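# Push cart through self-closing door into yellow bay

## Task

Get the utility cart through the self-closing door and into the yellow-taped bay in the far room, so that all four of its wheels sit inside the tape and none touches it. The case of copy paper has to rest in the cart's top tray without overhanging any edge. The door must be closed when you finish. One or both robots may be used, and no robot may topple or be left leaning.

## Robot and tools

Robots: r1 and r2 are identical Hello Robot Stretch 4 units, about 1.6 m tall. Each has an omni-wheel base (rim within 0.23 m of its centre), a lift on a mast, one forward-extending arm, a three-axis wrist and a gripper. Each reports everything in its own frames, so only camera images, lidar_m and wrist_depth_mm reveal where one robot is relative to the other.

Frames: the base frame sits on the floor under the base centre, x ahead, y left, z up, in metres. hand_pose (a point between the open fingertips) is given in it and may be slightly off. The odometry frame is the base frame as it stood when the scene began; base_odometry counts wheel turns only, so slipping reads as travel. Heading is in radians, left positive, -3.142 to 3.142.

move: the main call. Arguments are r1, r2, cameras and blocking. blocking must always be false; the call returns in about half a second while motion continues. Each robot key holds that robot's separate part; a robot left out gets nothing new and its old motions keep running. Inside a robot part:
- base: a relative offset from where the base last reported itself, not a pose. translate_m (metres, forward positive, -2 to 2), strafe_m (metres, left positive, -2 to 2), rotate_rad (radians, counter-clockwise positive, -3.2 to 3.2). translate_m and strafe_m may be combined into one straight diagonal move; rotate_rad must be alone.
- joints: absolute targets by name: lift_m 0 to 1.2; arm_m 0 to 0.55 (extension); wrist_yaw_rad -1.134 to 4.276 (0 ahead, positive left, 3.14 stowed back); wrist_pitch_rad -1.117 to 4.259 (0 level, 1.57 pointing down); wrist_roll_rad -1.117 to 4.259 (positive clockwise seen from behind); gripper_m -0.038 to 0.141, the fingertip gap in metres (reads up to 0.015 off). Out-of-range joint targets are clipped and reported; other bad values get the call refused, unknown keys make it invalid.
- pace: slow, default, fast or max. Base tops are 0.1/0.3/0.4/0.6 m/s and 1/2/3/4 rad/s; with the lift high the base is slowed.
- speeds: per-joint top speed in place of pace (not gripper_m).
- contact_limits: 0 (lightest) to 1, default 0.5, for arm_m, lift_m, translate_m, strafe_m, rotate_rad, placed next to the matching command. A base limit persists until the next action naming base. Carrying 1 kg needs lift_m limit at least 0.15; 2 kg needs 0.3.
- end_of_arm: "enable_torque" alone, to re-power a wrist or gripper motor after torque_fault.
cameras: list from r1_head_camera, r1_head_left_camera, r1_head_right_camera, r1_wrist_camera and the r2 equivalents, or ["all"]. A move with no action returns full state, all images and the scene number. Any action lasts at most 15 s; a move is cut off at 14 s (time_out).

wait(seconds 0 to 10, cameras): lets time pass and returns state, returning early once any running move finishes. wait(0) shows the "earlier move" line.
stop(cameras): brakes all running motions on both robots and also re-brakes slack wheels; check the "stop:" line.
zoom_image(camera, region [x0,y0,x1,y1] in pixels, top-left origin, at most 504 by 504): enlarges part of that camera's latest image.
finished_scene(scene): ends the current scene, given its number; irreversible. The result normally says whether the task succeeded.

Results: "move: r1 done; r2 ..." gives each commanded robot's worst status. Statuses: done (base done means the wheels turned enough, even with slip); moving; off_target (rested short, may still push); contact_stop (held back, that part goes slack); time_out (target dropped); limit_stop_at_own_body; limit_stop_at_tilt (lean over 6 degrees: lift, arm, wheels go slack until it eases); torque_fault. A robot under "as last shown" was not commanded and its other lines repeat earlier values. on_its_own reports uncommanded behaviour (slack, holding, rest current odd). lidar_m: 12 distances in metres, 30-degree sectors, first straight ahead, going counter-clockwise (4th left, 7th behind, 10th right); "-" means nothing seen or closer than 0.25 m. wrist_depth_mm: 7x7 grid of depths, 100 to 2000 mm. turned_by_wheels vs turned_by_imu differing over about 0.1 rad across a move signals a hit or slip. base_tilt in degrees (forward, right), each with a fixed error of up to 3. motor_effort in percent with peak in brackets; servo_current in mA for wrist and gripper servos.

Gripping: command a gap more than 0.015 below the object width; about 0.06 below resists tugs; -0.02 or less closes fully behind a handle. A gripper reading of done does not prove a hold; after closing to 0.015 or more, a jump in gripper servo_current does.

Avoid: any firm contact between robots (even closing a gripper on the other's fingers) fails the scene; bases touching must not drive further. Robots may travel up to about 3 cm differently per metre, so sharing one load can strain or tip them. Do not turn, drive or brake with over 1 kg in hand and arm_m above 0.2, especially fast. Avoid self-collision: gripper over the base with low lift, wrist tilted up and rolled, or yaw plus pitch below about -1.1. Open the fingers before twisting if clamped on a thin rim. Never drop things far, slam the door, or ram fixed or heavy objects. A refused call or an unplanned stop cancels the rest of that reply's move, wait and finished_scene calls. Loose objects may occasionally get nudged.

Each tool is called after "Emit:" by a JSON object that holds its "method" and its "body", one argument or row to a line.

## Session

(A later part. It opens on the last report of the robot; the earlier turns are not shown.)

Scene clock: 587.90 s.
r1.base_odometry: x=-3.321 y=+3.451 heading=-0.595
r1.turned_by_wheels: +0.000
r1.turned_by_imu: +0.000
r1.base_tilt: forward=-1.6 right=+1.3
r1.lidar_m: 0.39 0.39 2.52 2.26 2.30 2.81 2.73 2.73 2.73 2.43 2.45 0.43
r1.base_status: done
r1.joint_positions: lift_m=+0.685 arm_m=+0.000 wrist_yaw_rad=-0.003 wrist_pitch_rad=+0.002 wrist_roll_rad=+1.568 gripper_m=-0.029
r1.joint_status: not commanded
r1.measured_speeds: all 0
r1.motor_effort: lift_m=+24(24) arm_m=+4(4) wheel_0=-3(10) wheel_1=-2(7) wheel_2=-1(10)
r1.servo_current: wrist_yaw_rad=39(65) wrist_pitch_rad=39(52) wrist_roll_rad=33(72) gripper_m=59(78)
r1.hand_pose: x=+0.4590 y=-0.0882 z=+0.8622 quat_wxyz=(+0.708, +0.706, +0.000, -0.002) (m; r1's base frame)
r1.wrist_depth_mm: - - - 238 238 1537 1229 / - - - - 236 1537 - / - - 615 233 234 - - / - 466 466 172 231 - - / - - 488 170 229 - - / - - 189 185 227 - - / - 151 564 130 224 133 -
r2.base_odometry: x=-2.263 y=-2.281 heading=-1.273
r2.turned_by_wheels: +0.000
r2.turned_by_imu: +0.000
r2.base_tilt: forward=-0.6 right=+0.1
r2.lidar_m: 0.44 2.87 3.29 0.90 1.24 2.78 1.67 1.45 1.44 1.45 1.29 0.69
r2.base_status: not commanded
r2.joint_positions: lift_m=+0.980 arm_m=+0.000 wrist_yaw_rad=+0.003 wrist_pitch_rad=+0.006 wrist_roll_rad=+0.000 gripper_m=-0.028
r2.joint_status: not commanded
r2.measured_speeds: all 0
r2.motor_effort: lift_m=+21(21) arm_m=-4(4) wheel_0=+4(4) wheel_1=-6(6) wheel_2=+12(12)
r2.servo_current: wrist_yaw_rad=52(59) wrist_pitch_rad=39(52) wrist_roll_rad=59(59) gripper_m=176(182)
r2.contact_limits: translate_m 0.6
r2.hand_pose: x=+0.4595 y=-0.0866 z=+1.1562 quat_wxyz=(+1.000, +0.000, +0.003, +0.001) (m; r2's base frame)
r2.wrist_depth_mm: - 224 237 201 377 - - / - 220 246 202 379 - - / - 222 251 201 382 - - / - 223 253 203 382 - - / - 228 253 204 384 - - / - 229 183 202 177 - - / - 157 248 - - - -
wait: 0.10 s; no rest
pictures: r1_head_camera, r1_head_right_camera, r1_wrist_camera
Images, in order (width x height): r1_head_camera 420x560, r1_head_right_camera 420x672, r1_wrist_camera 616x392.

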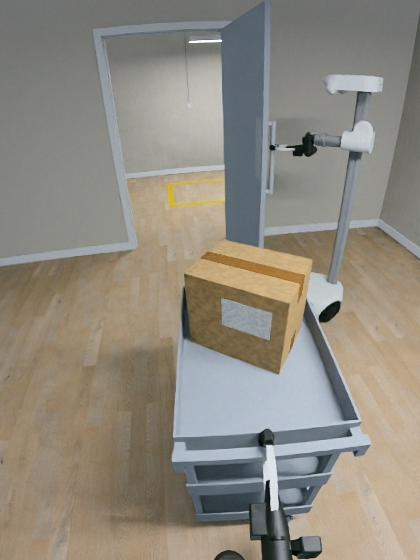

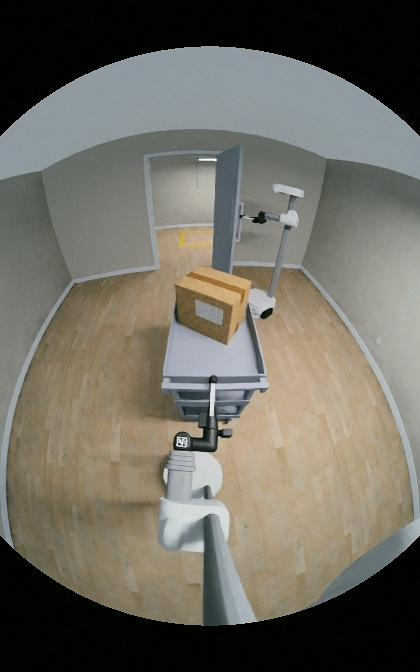

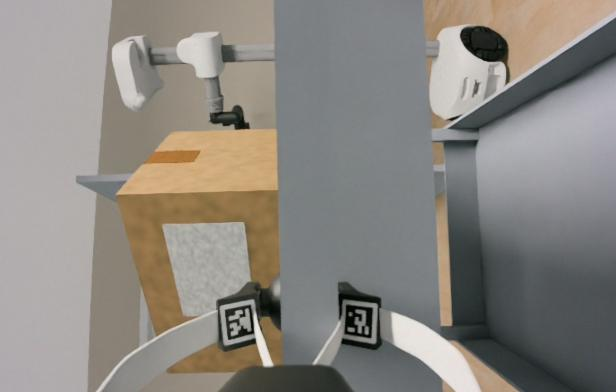

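Emit:
{"method": "move", "body": {
  "blocking": false,
  "r1": {"base":{"strafe_m":-0.12},"pace":"slow","contact_limits":{"strafe_m":0.6}}
}}

Emit:
{"method": "wait", "body": {
  "seconds": 3
}}

Emit:
{"method": "move", "body": {
  "blocking": false,
  "r1": {"base":{"rotate_rad":0.2},"pace":"slow"}
}}

Emit:
{"method": "wait", "body": {
  "seconds": 2
}}

Emit:
{"method": "wait", "body": {
  "seconds": 0.1,
  "cameras": ["r1_head_camera","r1_head_right_camera","r1_wrist_camera"]
}}

Scene clock: 594.77 s.
move: r1 moving
r1.base_odometry: x=-3.329 y=+3.439 heading=-0.595
r1.turned_by_wheels: +0.000
r1.turned_by_imu: +0.000
r1.base_tilt: forward=-1.6 right=+1.3
r1.lidar_m: 0.38 0.38 2.56 2.30 2.32 2.86 2.71 2.76 2.69 2.42 2.44 0.41
r1.base_status: strafe_m moving
r1.joint_positions: lift_m=+0.685 arm_m=+0.000 wrist_yaw_rad=+0.000 wrist_pitch_rad=+0.002 wrist_roll_rad=+1.568 gripper_m=-0.029
r1.joint_status: not commanded
r1.measured_speeds: translate_m=-0.001 strafe_m=-0.055 rotate_rad=+0.004 lift_m=+0.000 arm_m=+0.000 wrist_yaw_rad=+0.017 wrist_pitch_rad=+0.000 wrist_roll_rad=+0.000
r1.motor_effort: lift_m=+24(24) arm_m=+3(4) wheel_0=+9(9) wheel_1=-3(8) wheel_2=+1(2)
r1.servo_current: wrist_yaw_rad=46(65) wrist_pitch_rad=39(46) wrist_roll_rad=46(59) gripper_m=65(65)
r1.contact_limits: strafe_m 0.6
r1.hand_pose: x=+0.4592 y=-0.0876 z=+0.8622 quat_wxyz=(+0.708, +0.706, +0.001, -0.001) (m; r1's base frame)
r1.wrist_depth_mm: - - - 236 236 1537 1205 / - - - 235 235 1537 - / - - 597 232 232 - - / - 459 462 170 230 - - / - - 488 169 229 - - / - - 191 185 228 - - / - - 580 131 225 134 -
r2: as last shown
r2.lidar_m: 0.40 2.81 3.29 0.90 1.23 2.77 1.64 1.44 1.45 1.48 1.29 0.69
r2.motor_effort: lift_m=+21(21) arm_m=-3(4) wheel_0=+4(4) wheel_1=-6(6) wheel_2=+12(12)
r2.servo_current: wrist_yaw_rad=46(52) wrist_pitch_rad=39(52) wrist_roll_rad=46(59) gripper_m=182(182)
r2.contact_limits: translate_m 0.6
r2.wrist_depth_mm: - 225 236 201 379 - - / - 221 246 201 379 - - / - 222 252 201 379 - - / - 222 251 204 382 - - / - 229 251 204 384 - - / - 229 184 202 177 - - / - 156 247 - - - -
pictures: none

Scene clock: 596.60 s.
earlier move: r1 done
r1.base_odometry: x=-3.388 y=+3.352 heading=-0.595
r1.turned_by_wheels: +0.000
r1.turned_by_imu: -0.001
r1.base_tilt: forward=-1.6 right=+1.3
r1.lidar_m: 0.36 0.36 2.68 2.40 2.40 2.96 2.67 2.70 2.59 2.30 2.33 0.44
r1.base_status: done
r1.joint_positions: lift_m=+0.685 arm_m=+0.000 wrist_yaw_rad=+0.001 wrist_pitch_rad=+0.002 wrist_roll_rad=+1.568 gripper_m=-0.029
r1.joint_status: not commanded
r1.measured_speeds: all 0
r1.motor_effort: lift_m=+24(24) arm_m=+4(4) wheel_0=+5(11) wheel_1=-1(8) wheel_2=+1(2)
r1.servo_current: wrist_yaw_rad=52(72) wrist_pitch_rad=46(52) wrist_roll_rad=39(65) gripper_m=65(65)
r1.contact_limits: strafe_m 0.6
r1.hand_pose: x=+0.4594 y=-0.0871 z=+0.8622 quat_wxyz=(+0.708, +0.706, +0.001, +0.000) (m; r1's base frame)
r1.wrist_depth_mm: - - - - 267 303 1118 / - - 1708 262 258 1537 1229 / - - - 250 250 1618 - / - - 549 241 242 - - / - 473 469 176 236 - - / - - 480 186 228 - - / - 153 530 165 220 - -
r2.base_odometry: x=-2.263 y=-2.281 heading=-1.273
r2.turned_by_wheels: +0.000
r2.turned_by_imu: +0.000
r2.base_tilt: forward=-0.6 right=+0.0
r2.lidar_m: 0.45 2.89 3.30 0.91 1.13 2.76 1.65 1.46 1.46 1.45 1.28 0.67
r2.base_status: not commanded
r2.joint_positions: lift_m=+0.980 arm_m=+0.000 wrist_yaw_rad=+0.003 wrist_pitch_rad=+0.006 wrist_roll_rad=+0.000 gripper_m=-0.028
r2.joint_status: not commanded
r2.measured_speeds: all 0
r2.motor_effort: lift_m=+20(21) arm_m=-3(4) wheel_0=+4(4) wheel_1=-6(6) wheel_2=+12(12)
r2.servo_current: wrist_yaw_rad=46(65) wrist_pitch_rad=52(52) wrist_roll_rad=52(65) gripper_m=169(182)
r2.contact_limits: translate_m 0.6
r2.hand_pose: x=+0.4595 y=-0.0866 z=+1.1562 quat_wxyz=(+1.000, +0.000, +0.003, +0.001) (m; r2's base frame)
r2.wrist_depth_mm: - 225 236 200 379 - - / - 221 246 201 382 - - / - 221 251 202 382 - - / - 222 252 202 379 - - / - 228 253 203 382 - - / - 229 183 202 177 - - / - 157 248 - - - -
wait: 1.83 of 3 s (r1 has come to rest)
pictures: none

Scene clock: 597.10 s.
move: r1 moving
r1.base_odometry: x=-3.388 y=+3.352 heading=-0.474
r1.turned_by_wheels: +0.121
r1.turned_by_imu: +0.121
r1.base_tilt: forward=-1.6 right=+1.3
r1.lidar_m: 0.36 3.17 2.54 2.40 2.45 2.82 2.68 2.77 2.48 2.33 2.40 0.44
r1.base_status: rotate_rad moving
r1.joint_positions: lift_m=+0.685 arm_m=+0.000 wrist_yaw_rad=-0.007 wrist_pitch_rad=+0.002 wrist_roll_rad=+1.568 gripper_m=-0.029
r1.joint_status: not commanded
r1.measured_speeds: translate_m=+0.001 strafe_m=+0.000 rotate_rad=+0.420 lift_m=+0.000 arm_m=+0.000 wrist_yaw_rad=-0.002 wrist_pitch_rad=+0.000 wrist_roll_rad=+0.000
r1.motor_effort: lift_m=+24(24) arm_m=+4(4) wheel_0=-10(10) wheel_1=-5(7) wheel_2=-10(12)
r1.servo_current: wrist_yaw_rad=72(72) wrist_pitch_rad=46(52) wrist_roll_rad=39(59) gripper_m=52(65)
r1.hand_pose: x=+0.4587 y=-0.0894 z=+0.8622 quat_wxyz=(+0.708, +0.706, -0.002, -0.003) (m; r1's base frame)
r1.wrist_depth_mm: - - - 251 250 1499 1255 / - - - - 243 1499 1308 / - - - 179 239 820 - / - 539 466 174 235 - - / - 496 480 171 229 - - / - - 185 186 182 - - / - - 549 128 220 125 -
r2: as last shown
r2.base_tilt: forward=-0.6 right=+0.1
r2.lidar_m: 0.42 2.86 3.31 0.93 1.13 2.76 1.66 1.47 1.45 1.48 1.30 0.67
r2.motor_effort: lift_m=+21(21) arm_m=-4(4) wheel_0=+4(5) wheel_1=-5(6) wheel_2=+12(12)
r2.servo_current: wrist_yaw_rad=52(59) wrist_pitch_rad=46(52) wrist_roll_rad=39(52) gripper_m=176(182)
r2.contact_limits: translate_m 0.6
r2.wrist_depth_mm: - 225 237 200 379 - - / - 220 245 201 379 - - / - 223 251 202 382 - - / - 222 252 204 382 - - / - 229 253 203 387 - - / - 229 183 202 177 - - / - 156 247 - - - -
pictures: none

Scene clock: 597.77 s.
earlier move: r1 done
r1.base_odometry: x=-3.388 y=+3.352 heading=-0.396
r1.turned_by_wheels: +0.078
r1.turned_by_imu: +0.079
r1.base_tilt: forward=-1.6 right=+1.3
r1.lidar_m: 0.39 0.43 2.49 2.39 2.52 2.77 2.68 2.85 2.42 2.34 2.44 0.42
r1.base_status: done
r1.joint_positions: lift_m=+0.685 arm_m=+0.000 wrist_yaw_rad=-0.003 wrist_pitch_rad=+0.002 wrist_roll_rad=+1.568 gripper_m=-0.029
r1.joint_status: not commanded
r1.measured_speeds: all 0
r1.motor_effort: lift_m=+24(24) arm_m=+3(4) wheel_0=-2(10) wheel_1=-2(7) wheel_2=-3(12)
r1.servo_current: wrist_yaw_rad=52(72) wrist_pitch_rad=46(52) wrist_roll_rad=46(65) gripper_m=65(65)
r1.hand_pose: x=+0.4590 y=-0.0882 z=+0.8622 quat_wxyz=(+0.708, +0.706, +0.000, -0.002) (m; r1's base frame)
r1.wrist_depth_mm: - - - - 220 1430 1281 / - - - 161 220 - - / - 559 488 445 223 - - / - 473 462 164 224 - - / - - 512 166 225 - - / - - 190 186 227 - - / - - 181 129 230 134 -
r2.base_odometry: x=-2.263 y=-2.281 heading=-1.273
r2.turned_by_wheels: +0.000
r2.turned_by_imu: +0.000
r2.base_tilt: forward=-0.6 right=+0.1
r2.lidar_m: 0.42 2.87 3.30 0.91 1.18 2.76 1.65 1.44 1.45 1.45 1.28 0.68
r2.base_status: not commanded
r2.joint_positions: lift_m=+0.980 arm_m=+0.000 wrist_yaw_rad=+0.003 wrist_pitch_rad=+0.006 wrist_roll_rad=+0.000 gripper_m=-0.028
r2.joint_status: not commanded
r2.measured_speeds: all 0
r2.motor_effort: lift_m=+21(21) arm_m=-4(4) wheel_0=+4(5) wheel_1=-6(6) wheel_2=+12(12)
r2.servo_current: wrist_yaw_rad=39(59) wrist_pitch_rad=46(52) wrist_roll_rad=52(59) gripper_m=169(182)
r2.contact_limits: translate_m 0.6
r2.hand_pose: x=+0.4595 y=-0.0866 z=+1.1562 quat_wxyz=(+1.000, +0.000, +0.003, +0.001) (m; r2's base frame)
r2.wrist_depth_mm: - 225 237 201 382 - - / - 221 245 201 382 - - / - 222 251 202 382 - - / - 222 251 203 384 - - / - 229 252 204 382 - - / - 229 183 202 177 - - / - 156 246 - - - -
wait: 0.67 of 2 s (r1 has come to rest)
pictures: none

Scene clock: 597.87 s.
r1.base_odometry: x=-3.388 y=+3.352 heading=-0.396
r1.turned_by_wheels: +0.000
r1.turned_by_imu: +0.000
r1.base_tilt: forward=-1.6 right=+1.3
r1.lidar_m: 0.40 0.42 2.48 2.40 2.50 2.76 2.68 2.83 2.41 2.32 2.45 0.41
r1.base_status: done
r1.joint_positions: lift_m=+0.685 arm_m=+0.000 wrist_yaw_rad=-0.003 wrist_pitch_rad=+0.002 wrist_roll_rad=+1.568 gripper_m=-0.029
r1.joint_status: not commanded
r1.measured_speeds: all 0
r1.motor_effort: lift_m=+24(24) arm_m=+4(4) wheel_0=-2(10) wheel_1=-2(7) wheel_2=-3(12)
r1.servo_current: wrist_yaw_rad=52(72) wrist_pitch_rad=52(52) wrist_roll_rad=46(65) gripper_m=65(65)
r1.hand_pose: x=+0.4590 y=-0.0882 z=+0.8622 quat_wxyz=(+0.708, +0.706, +0.000, -0.002) (m; r1's base frame)
r1.wrist_depth_mm: - - - - 219 1464 1308 / - - - 161 221 - - / - 554 492 442 222 - - / - 473 462 164 224 - - / - - 512 165 224 - - / - - 190 186 228 - - / - - 181 129 229 134 -
r2.base_odometry: x=-2.263 y=-2.281 heading=-1.273
r2.turned_by_wheels: +0.000
r2.turned_by_imu: +0.000
r2.base_tilt: forward=-0.7 right=+0.1
r2.lidar_m: 0.43 2.85 3.29 0.91 1.18 2.78 1.65 1.47 1.46 1.48 1.28 0.69
r2.base_status: not commanded
r2.joint_positions: lift_m=+0.980 arm_m=+0.000 wrist_yaw_rad=+0.003 wrist_pitch_rad=+0.006 wrist_roll_rad=+0.000 gripper_m=-0.028
r2.joint_status: not commanded
r2.measured_speeds: all 0
r2.motor_effort: lift_m=+21(21) arm_m=-4(4) wheel_0=+3(5) wheel_1=-6(6) wheel_2=+12(12)
r2.servo_current: wrist_yaw_rad=46(59) wrist_pitch_rad=46(52) wrist_roll_rad=46(59) gripper_m=176(182)
r2.contact_limits: translate_m 0.6
r2.hand_pose: x=+0.4595 y=-0.0866 z=+1.1562 quat_wxyz=(+1.000, +0.000, +0.003, +0.001) (m; r2's base frame)
r2.wrist_depth_mm: - 224 237 201 379 - - / - 220 245 201 379 - - / - 222 251 202 382 - - / - 222 251 203 384 - - / - 229 253 204 387 - - / - 229 183 202 177 - - / - 156 247 - - - -
wait: 0.10 s; no rest
pictures: r1_head_camera, r1_head_right_camera, r1_wrist_camera
Images, in order (width x height): r1_head_camera 420x560, r1_head_right_camera 420x672, r1_wrist_camera 616x392.

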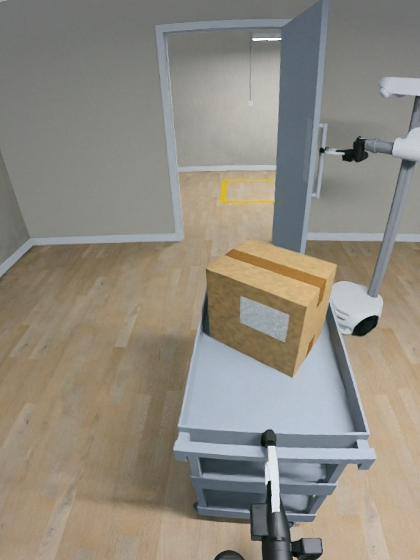

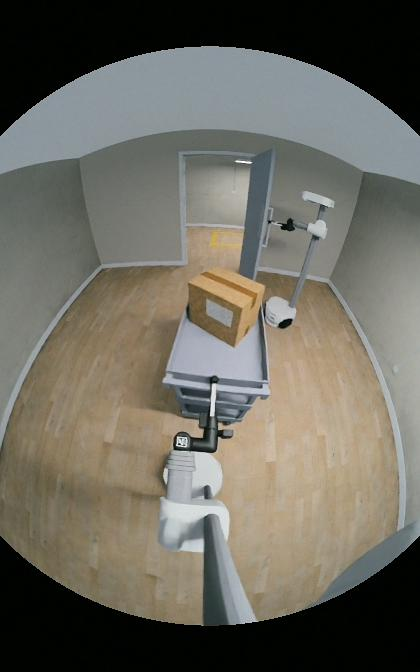

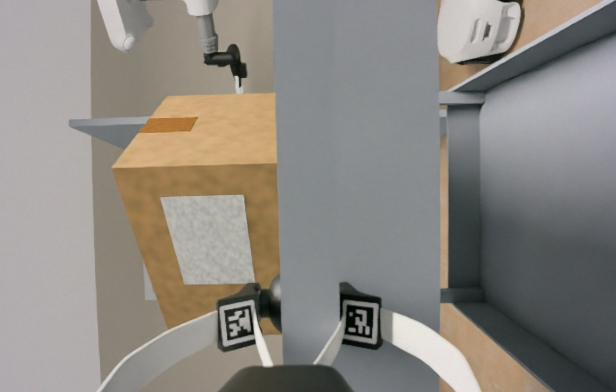

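Emit:
{"method": "move", "body": {
  "blocking": false,
  "r1": {"base":{"translate_m":0.9},"pace":"default","contact_limits":{"translate_m":0.5}}
}}

Emit:
{"method": "wait", "body": {
  "seconds": 4.5
}}

Emit:
{"method": "wait", "body": {
  "seconds": 0.1,
  "cameras": ["r1_head_camera","r1_head_right_camera","r1_wrist_camera","r2_wrist_camera"]
}}

Scene clock: 610.17 s.
move: r1 moving
r1.base_odometry: x=-3.359 y=+3.340 heading=-0.396
r1.turned_by_wheels: +0.000
r1.turned_by_imu: +0.000
r1.base_tilt: forward=-1.6 right=+1.2
r1.lidar_m: 0.40 0.43 2.45 2.39 2.50 2.80 2.71 2.86 2.41 2.34 2.45 0.43
r1.base_status: translate_m moving
r1.joint_positions: lift_m=+0.685 arm_m=+0.000 wrist_yaw_rad=-0.003 wrist_pitch_rad=+0.002 wrist_roll_rad=+1.568 gripper_m=-0.029
r1.joint_status: not commanded
r1.measured_speeds: translate_m=+0.122 strafe_m=+0.000 rotate_rad=+0.001 lift_m=+0.000 arm_m=+0.000 wrist_yaw_rad=+0.000 wrist_pitch_rad=+0.000 wrist_roll_rad=+0.000
r1.motor_effort: lift_m=+24(24) arm_m=+4(4) wheel_0=+9(9) wheel_1=+7(8) wheel_2=-14(14)
r1.servo_current: wrist_yaw_rad=52(65) wrist_pitch_rad=39(46) wrist_roll_rad=65(65) gripper_m=65(65)
r1.contact_limits: translate_m 0.5
r1.hand_pose: x=+0.4590 y=-0.0882 z=+0.8622 quat_wxyz=(+0.708, +0.706, +0.000, -0.002) (m; r1's base frame)
r1.wrist_depth_mm: - - - 218 218 1397 - / - - - 160 219 - - / - 559 488 442 222 - - / - 469 466 163 224 - - / - - 508 164 224 - - / - - 186 186 225 - - / - - - 125 229 134 -
r2: as last shown
r2.lidar_m: 0.43 2.85 3.31 0.88 1.17 2.76 1.65 1.45 1.47 1.46 1.28 0.65
r2.motor_effort: lift_m=+21(21) arm_m=-4(4) wheel_0=+4(4) wheel_1=-5(6) wheel_2=+12(12)
r2.servo_current: wrist_yaw_rad=46(59) wrist_pitch_rad=52(52) wrist_roll_rad=39(52) gripper_m=176(182)
r2.contact_limits: translate_m 0.6
r2.wrist_depth_mm: - 224 236 202 382 - - / - 221 245 202 382 - - / - 222 250 202 382 - - / - 222 252 203 382 - - / - 228 253 204 384 - - / - 229 184 202 177 - - / - 157 247 - - - -
pictures: none

Scene clock: 614.17 s.
earlier move: r1 done
r1.base_odometry: x=-2.558 y=+3.005 heading=-0.396
r1.turned_by_wheels: +0.000
r1.turned_by_imu: -0.003
r1.base_tilt: forward=-1.6 right=+1.3
r1.lidar_m: 0.39 0.42 2.44 2.36 2.51 3.46 3.61 3.27 2.44 2.36 1.07 0.42
r1.base_status: done
r1.joint_positions: lift_m=+0.685 arm_m=+0.000 wrist_yaw_rad=-0.003 wrist_pitch_rad=+0.002 wrist_roll_rad=+1.568 gripper_m=-0.029
r1.joint_status: not commanded
r1.measured_speeds: all 0
r1.motor_effort: lift_m=+24(24) arm_m=+4(4) wheel_0=+0(9) wheel_1=+1(8) wheel_2=-2(15)
r1.servo_current: wrist_yaw_rad=46(72) wrist_pitch_rad=46(52) wrist_roll_rad=46(65) gripper_m=59(65)
r1.contact_limits: translate_m 0.5
r1.hand_pose: x=+0.4590 y=-0.0882 z=+0.8622 quat_wxyz=(+0.708, +0.706, +0.000, -0.002) (m; r1's base frame)
r1.wrist_depth_mm: - - 1078 - 219 1618 - / - 1025 609 161 220 - - / - 484 484 439 222 - - / 1921 473 462 164 224 - - / 1983 - 512 166 225 - - / 1921 - 186 185 227 - - / - 142 165 130 231 133 -
r2.base_odometry: x=-2.263 y=-2.281 heading=-1.273
r2.turned_by_wheels: +0.000
r2.turned_by_imu: +0.001
r2.base_tilt: forward=-0.6 right=+0.0
r2.lidar_m: 0.43 0.51 0.52 0.68 4.50 2.79 1.66 1.44 1.44 1.46 1.28 0.69
r2.base_status: not commanded
r2.joint_positions: lift_m=+0.980 arm_m=+0.000 wrist_yaw_rad=+0.003 wrist_pitch_rad=+0.006 wrist_roll_rad=+0.000 gripper_m=-0.028
r2.joint_status: not commanded
r2.measured_speeds: all 0
r2.motor_effort: lift_m=+21(21) arm_m=-4(4) wheel_0=+4(5) wheel_1=-6(6) wheel_2=+12(12)
r2.servo_current: wrist_yaw_rad=52(59) wrist_pitch_rad=52(52) wrist_roll_rad=46(65) gripper_m=169(182)
r2.contact_limits: translate_m 0.6
r2.hand_pose: x=+0.4595 y=-0.0866 z=+1.1562 quat_wxyz=(+1.000, +0.000, +0.003, +0.001) (m; r2's base frame)
r2.wrist_depth_mm: - 225 237 201 379 - - / - 220 245 202 379 - - / - 221 252 202 382 - - / - 223 253 203 384 - - / - 228 253 204 384 - - / - 229 183 202 177 - - / - 156 247 - - - -
wait: 4.00 of 4.5 s (r1 has come to rest)
pictures: none

Scene clock: 614.27 s.
r1.base_odometry: x=-2.558 y=+3.005 heading=-0.396
r1.turned_by_wheels: +0.000
r1.turned_by_imu: +0.000
r1.base_tilt: forward=-1.6 right=+1.3
r1.lidar_m: 0.40 0.41 2.44 2.37 2.51 3.49 3.64 3.25 2.43 2.36 1.07 0.41
r1.base_status: done
r1.joint_positions: lift_m=+0.685 arm_m=+0.000 wrist_yaw_rad=-0.003 wrist_pitch_rad=+0.002 wrist_roll_rad=+1.568 gripper_m=-0.029
r1.joint_status: not commanded
r1.measured_speeds: all 0
r1.motor_effort: lift_m=+24(24) arm_m=+3(4) wheel_0=+0(9) wheel_1=+0(8) wheel_2=-2(15)
r1.servo_current: wrist_yaw_rad=59(72) wrist_pitch_rad=46(52) wrist_roll_rad=59(65) gripper_m=52(65)
r1.contact_limits: translate_m 0.5
r1.hand_pose: x=+0.4590 y=-0.0882 z=+0.8622 quat_wxyz=(+0.708, +0.706, +0.000, -0.002) (m; r1's base frame)
r1.wrist_depth_mm: - - 1060 - 219 1661 - / - 1025 609 161 220 - - / - 484 484 439 223 - - / 1983 469 462 164 224 - - / 1921 - 517 166 226 - - / 1921 - 186 185 227 - - / - 142 164 131 231 133 -
r2.base_odometry: x=-2.263 y=-2.281 heading=-1.273
r2.turned_by_wheels: +0.000
r2.turned_by_imu: +0.000
r2.base_tilt: forward=-0.6 right=+0.1
r2.lidar_m: 0.44 0.49 0.52 0.64 4.52 2.79 1.67 1.46 1.43 1.47 1.28 0.68
r2.base_status: not commanded
r2.joint_positions: lift_m=+0.980 arm_m=+0.000 wrist_yaw_rad=+0.003 wrist_pitch_rad=+0.006 wrist_roll_rad=+0.000 gripper_m=-0.028
r2.joint_status: not commanded
r2.measured_speeds: all 0
r2.motor_effort: lift_m=+21(21) arm_m=-4(4) wheel_0=+3(5) wheel_1=-5(6) wheel_2=+12(12)
r2.servo_current: wrist_yaw_rad=39(59) wrist_pitch_rad=39(52) wrist_roll_rad=46(65) gripper_m=169(182)
r2.contact_limits: translate_m 0.6
r2.hand_pose: x=+0.4595 y=-0.0866 z=+1.1562 quat_wxyz=(+1.000, +0.000, +0.003, +0.001) (m; r2's base frame)
r2.wrist_depth_mm: - 224 237 201 382 - - / - 220 246 202 379 - - / - 223 252 202 382 - - / - 222 252 203 382 - - / - 229 253 203 384 - - / - 229 184 202 177 - - / - 157 246 - - - -
wait: 0.10 s; no rest
pictures: r1_head_camera, r1_head_right_camera, r1_wrist_camera, r2_wrist_camera
Images, in order (width x height): r1_head_camera 420x560, r1_head_right_camera 420x672, r1_wrist_camera 616x392, r2_wrist_camera 616x392.

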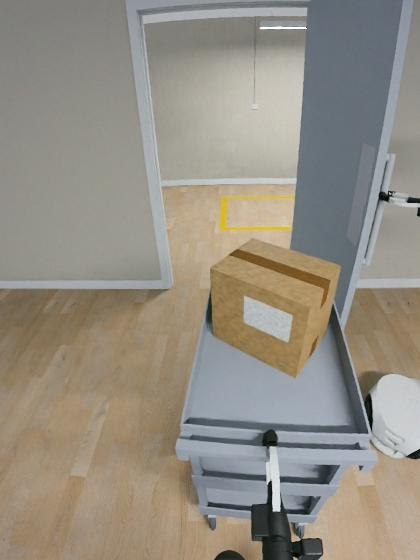

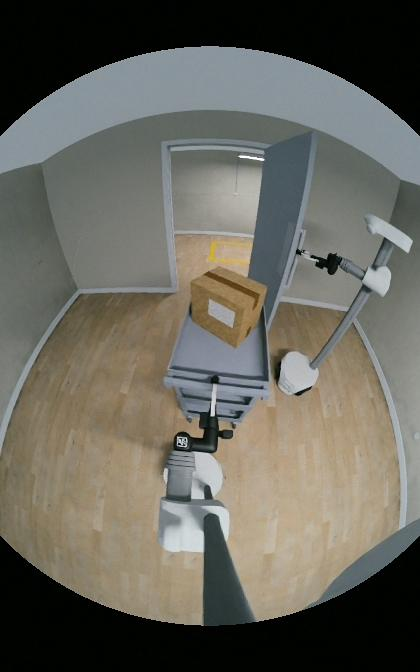

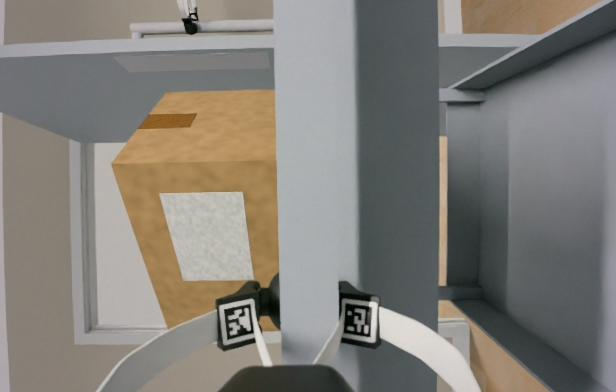

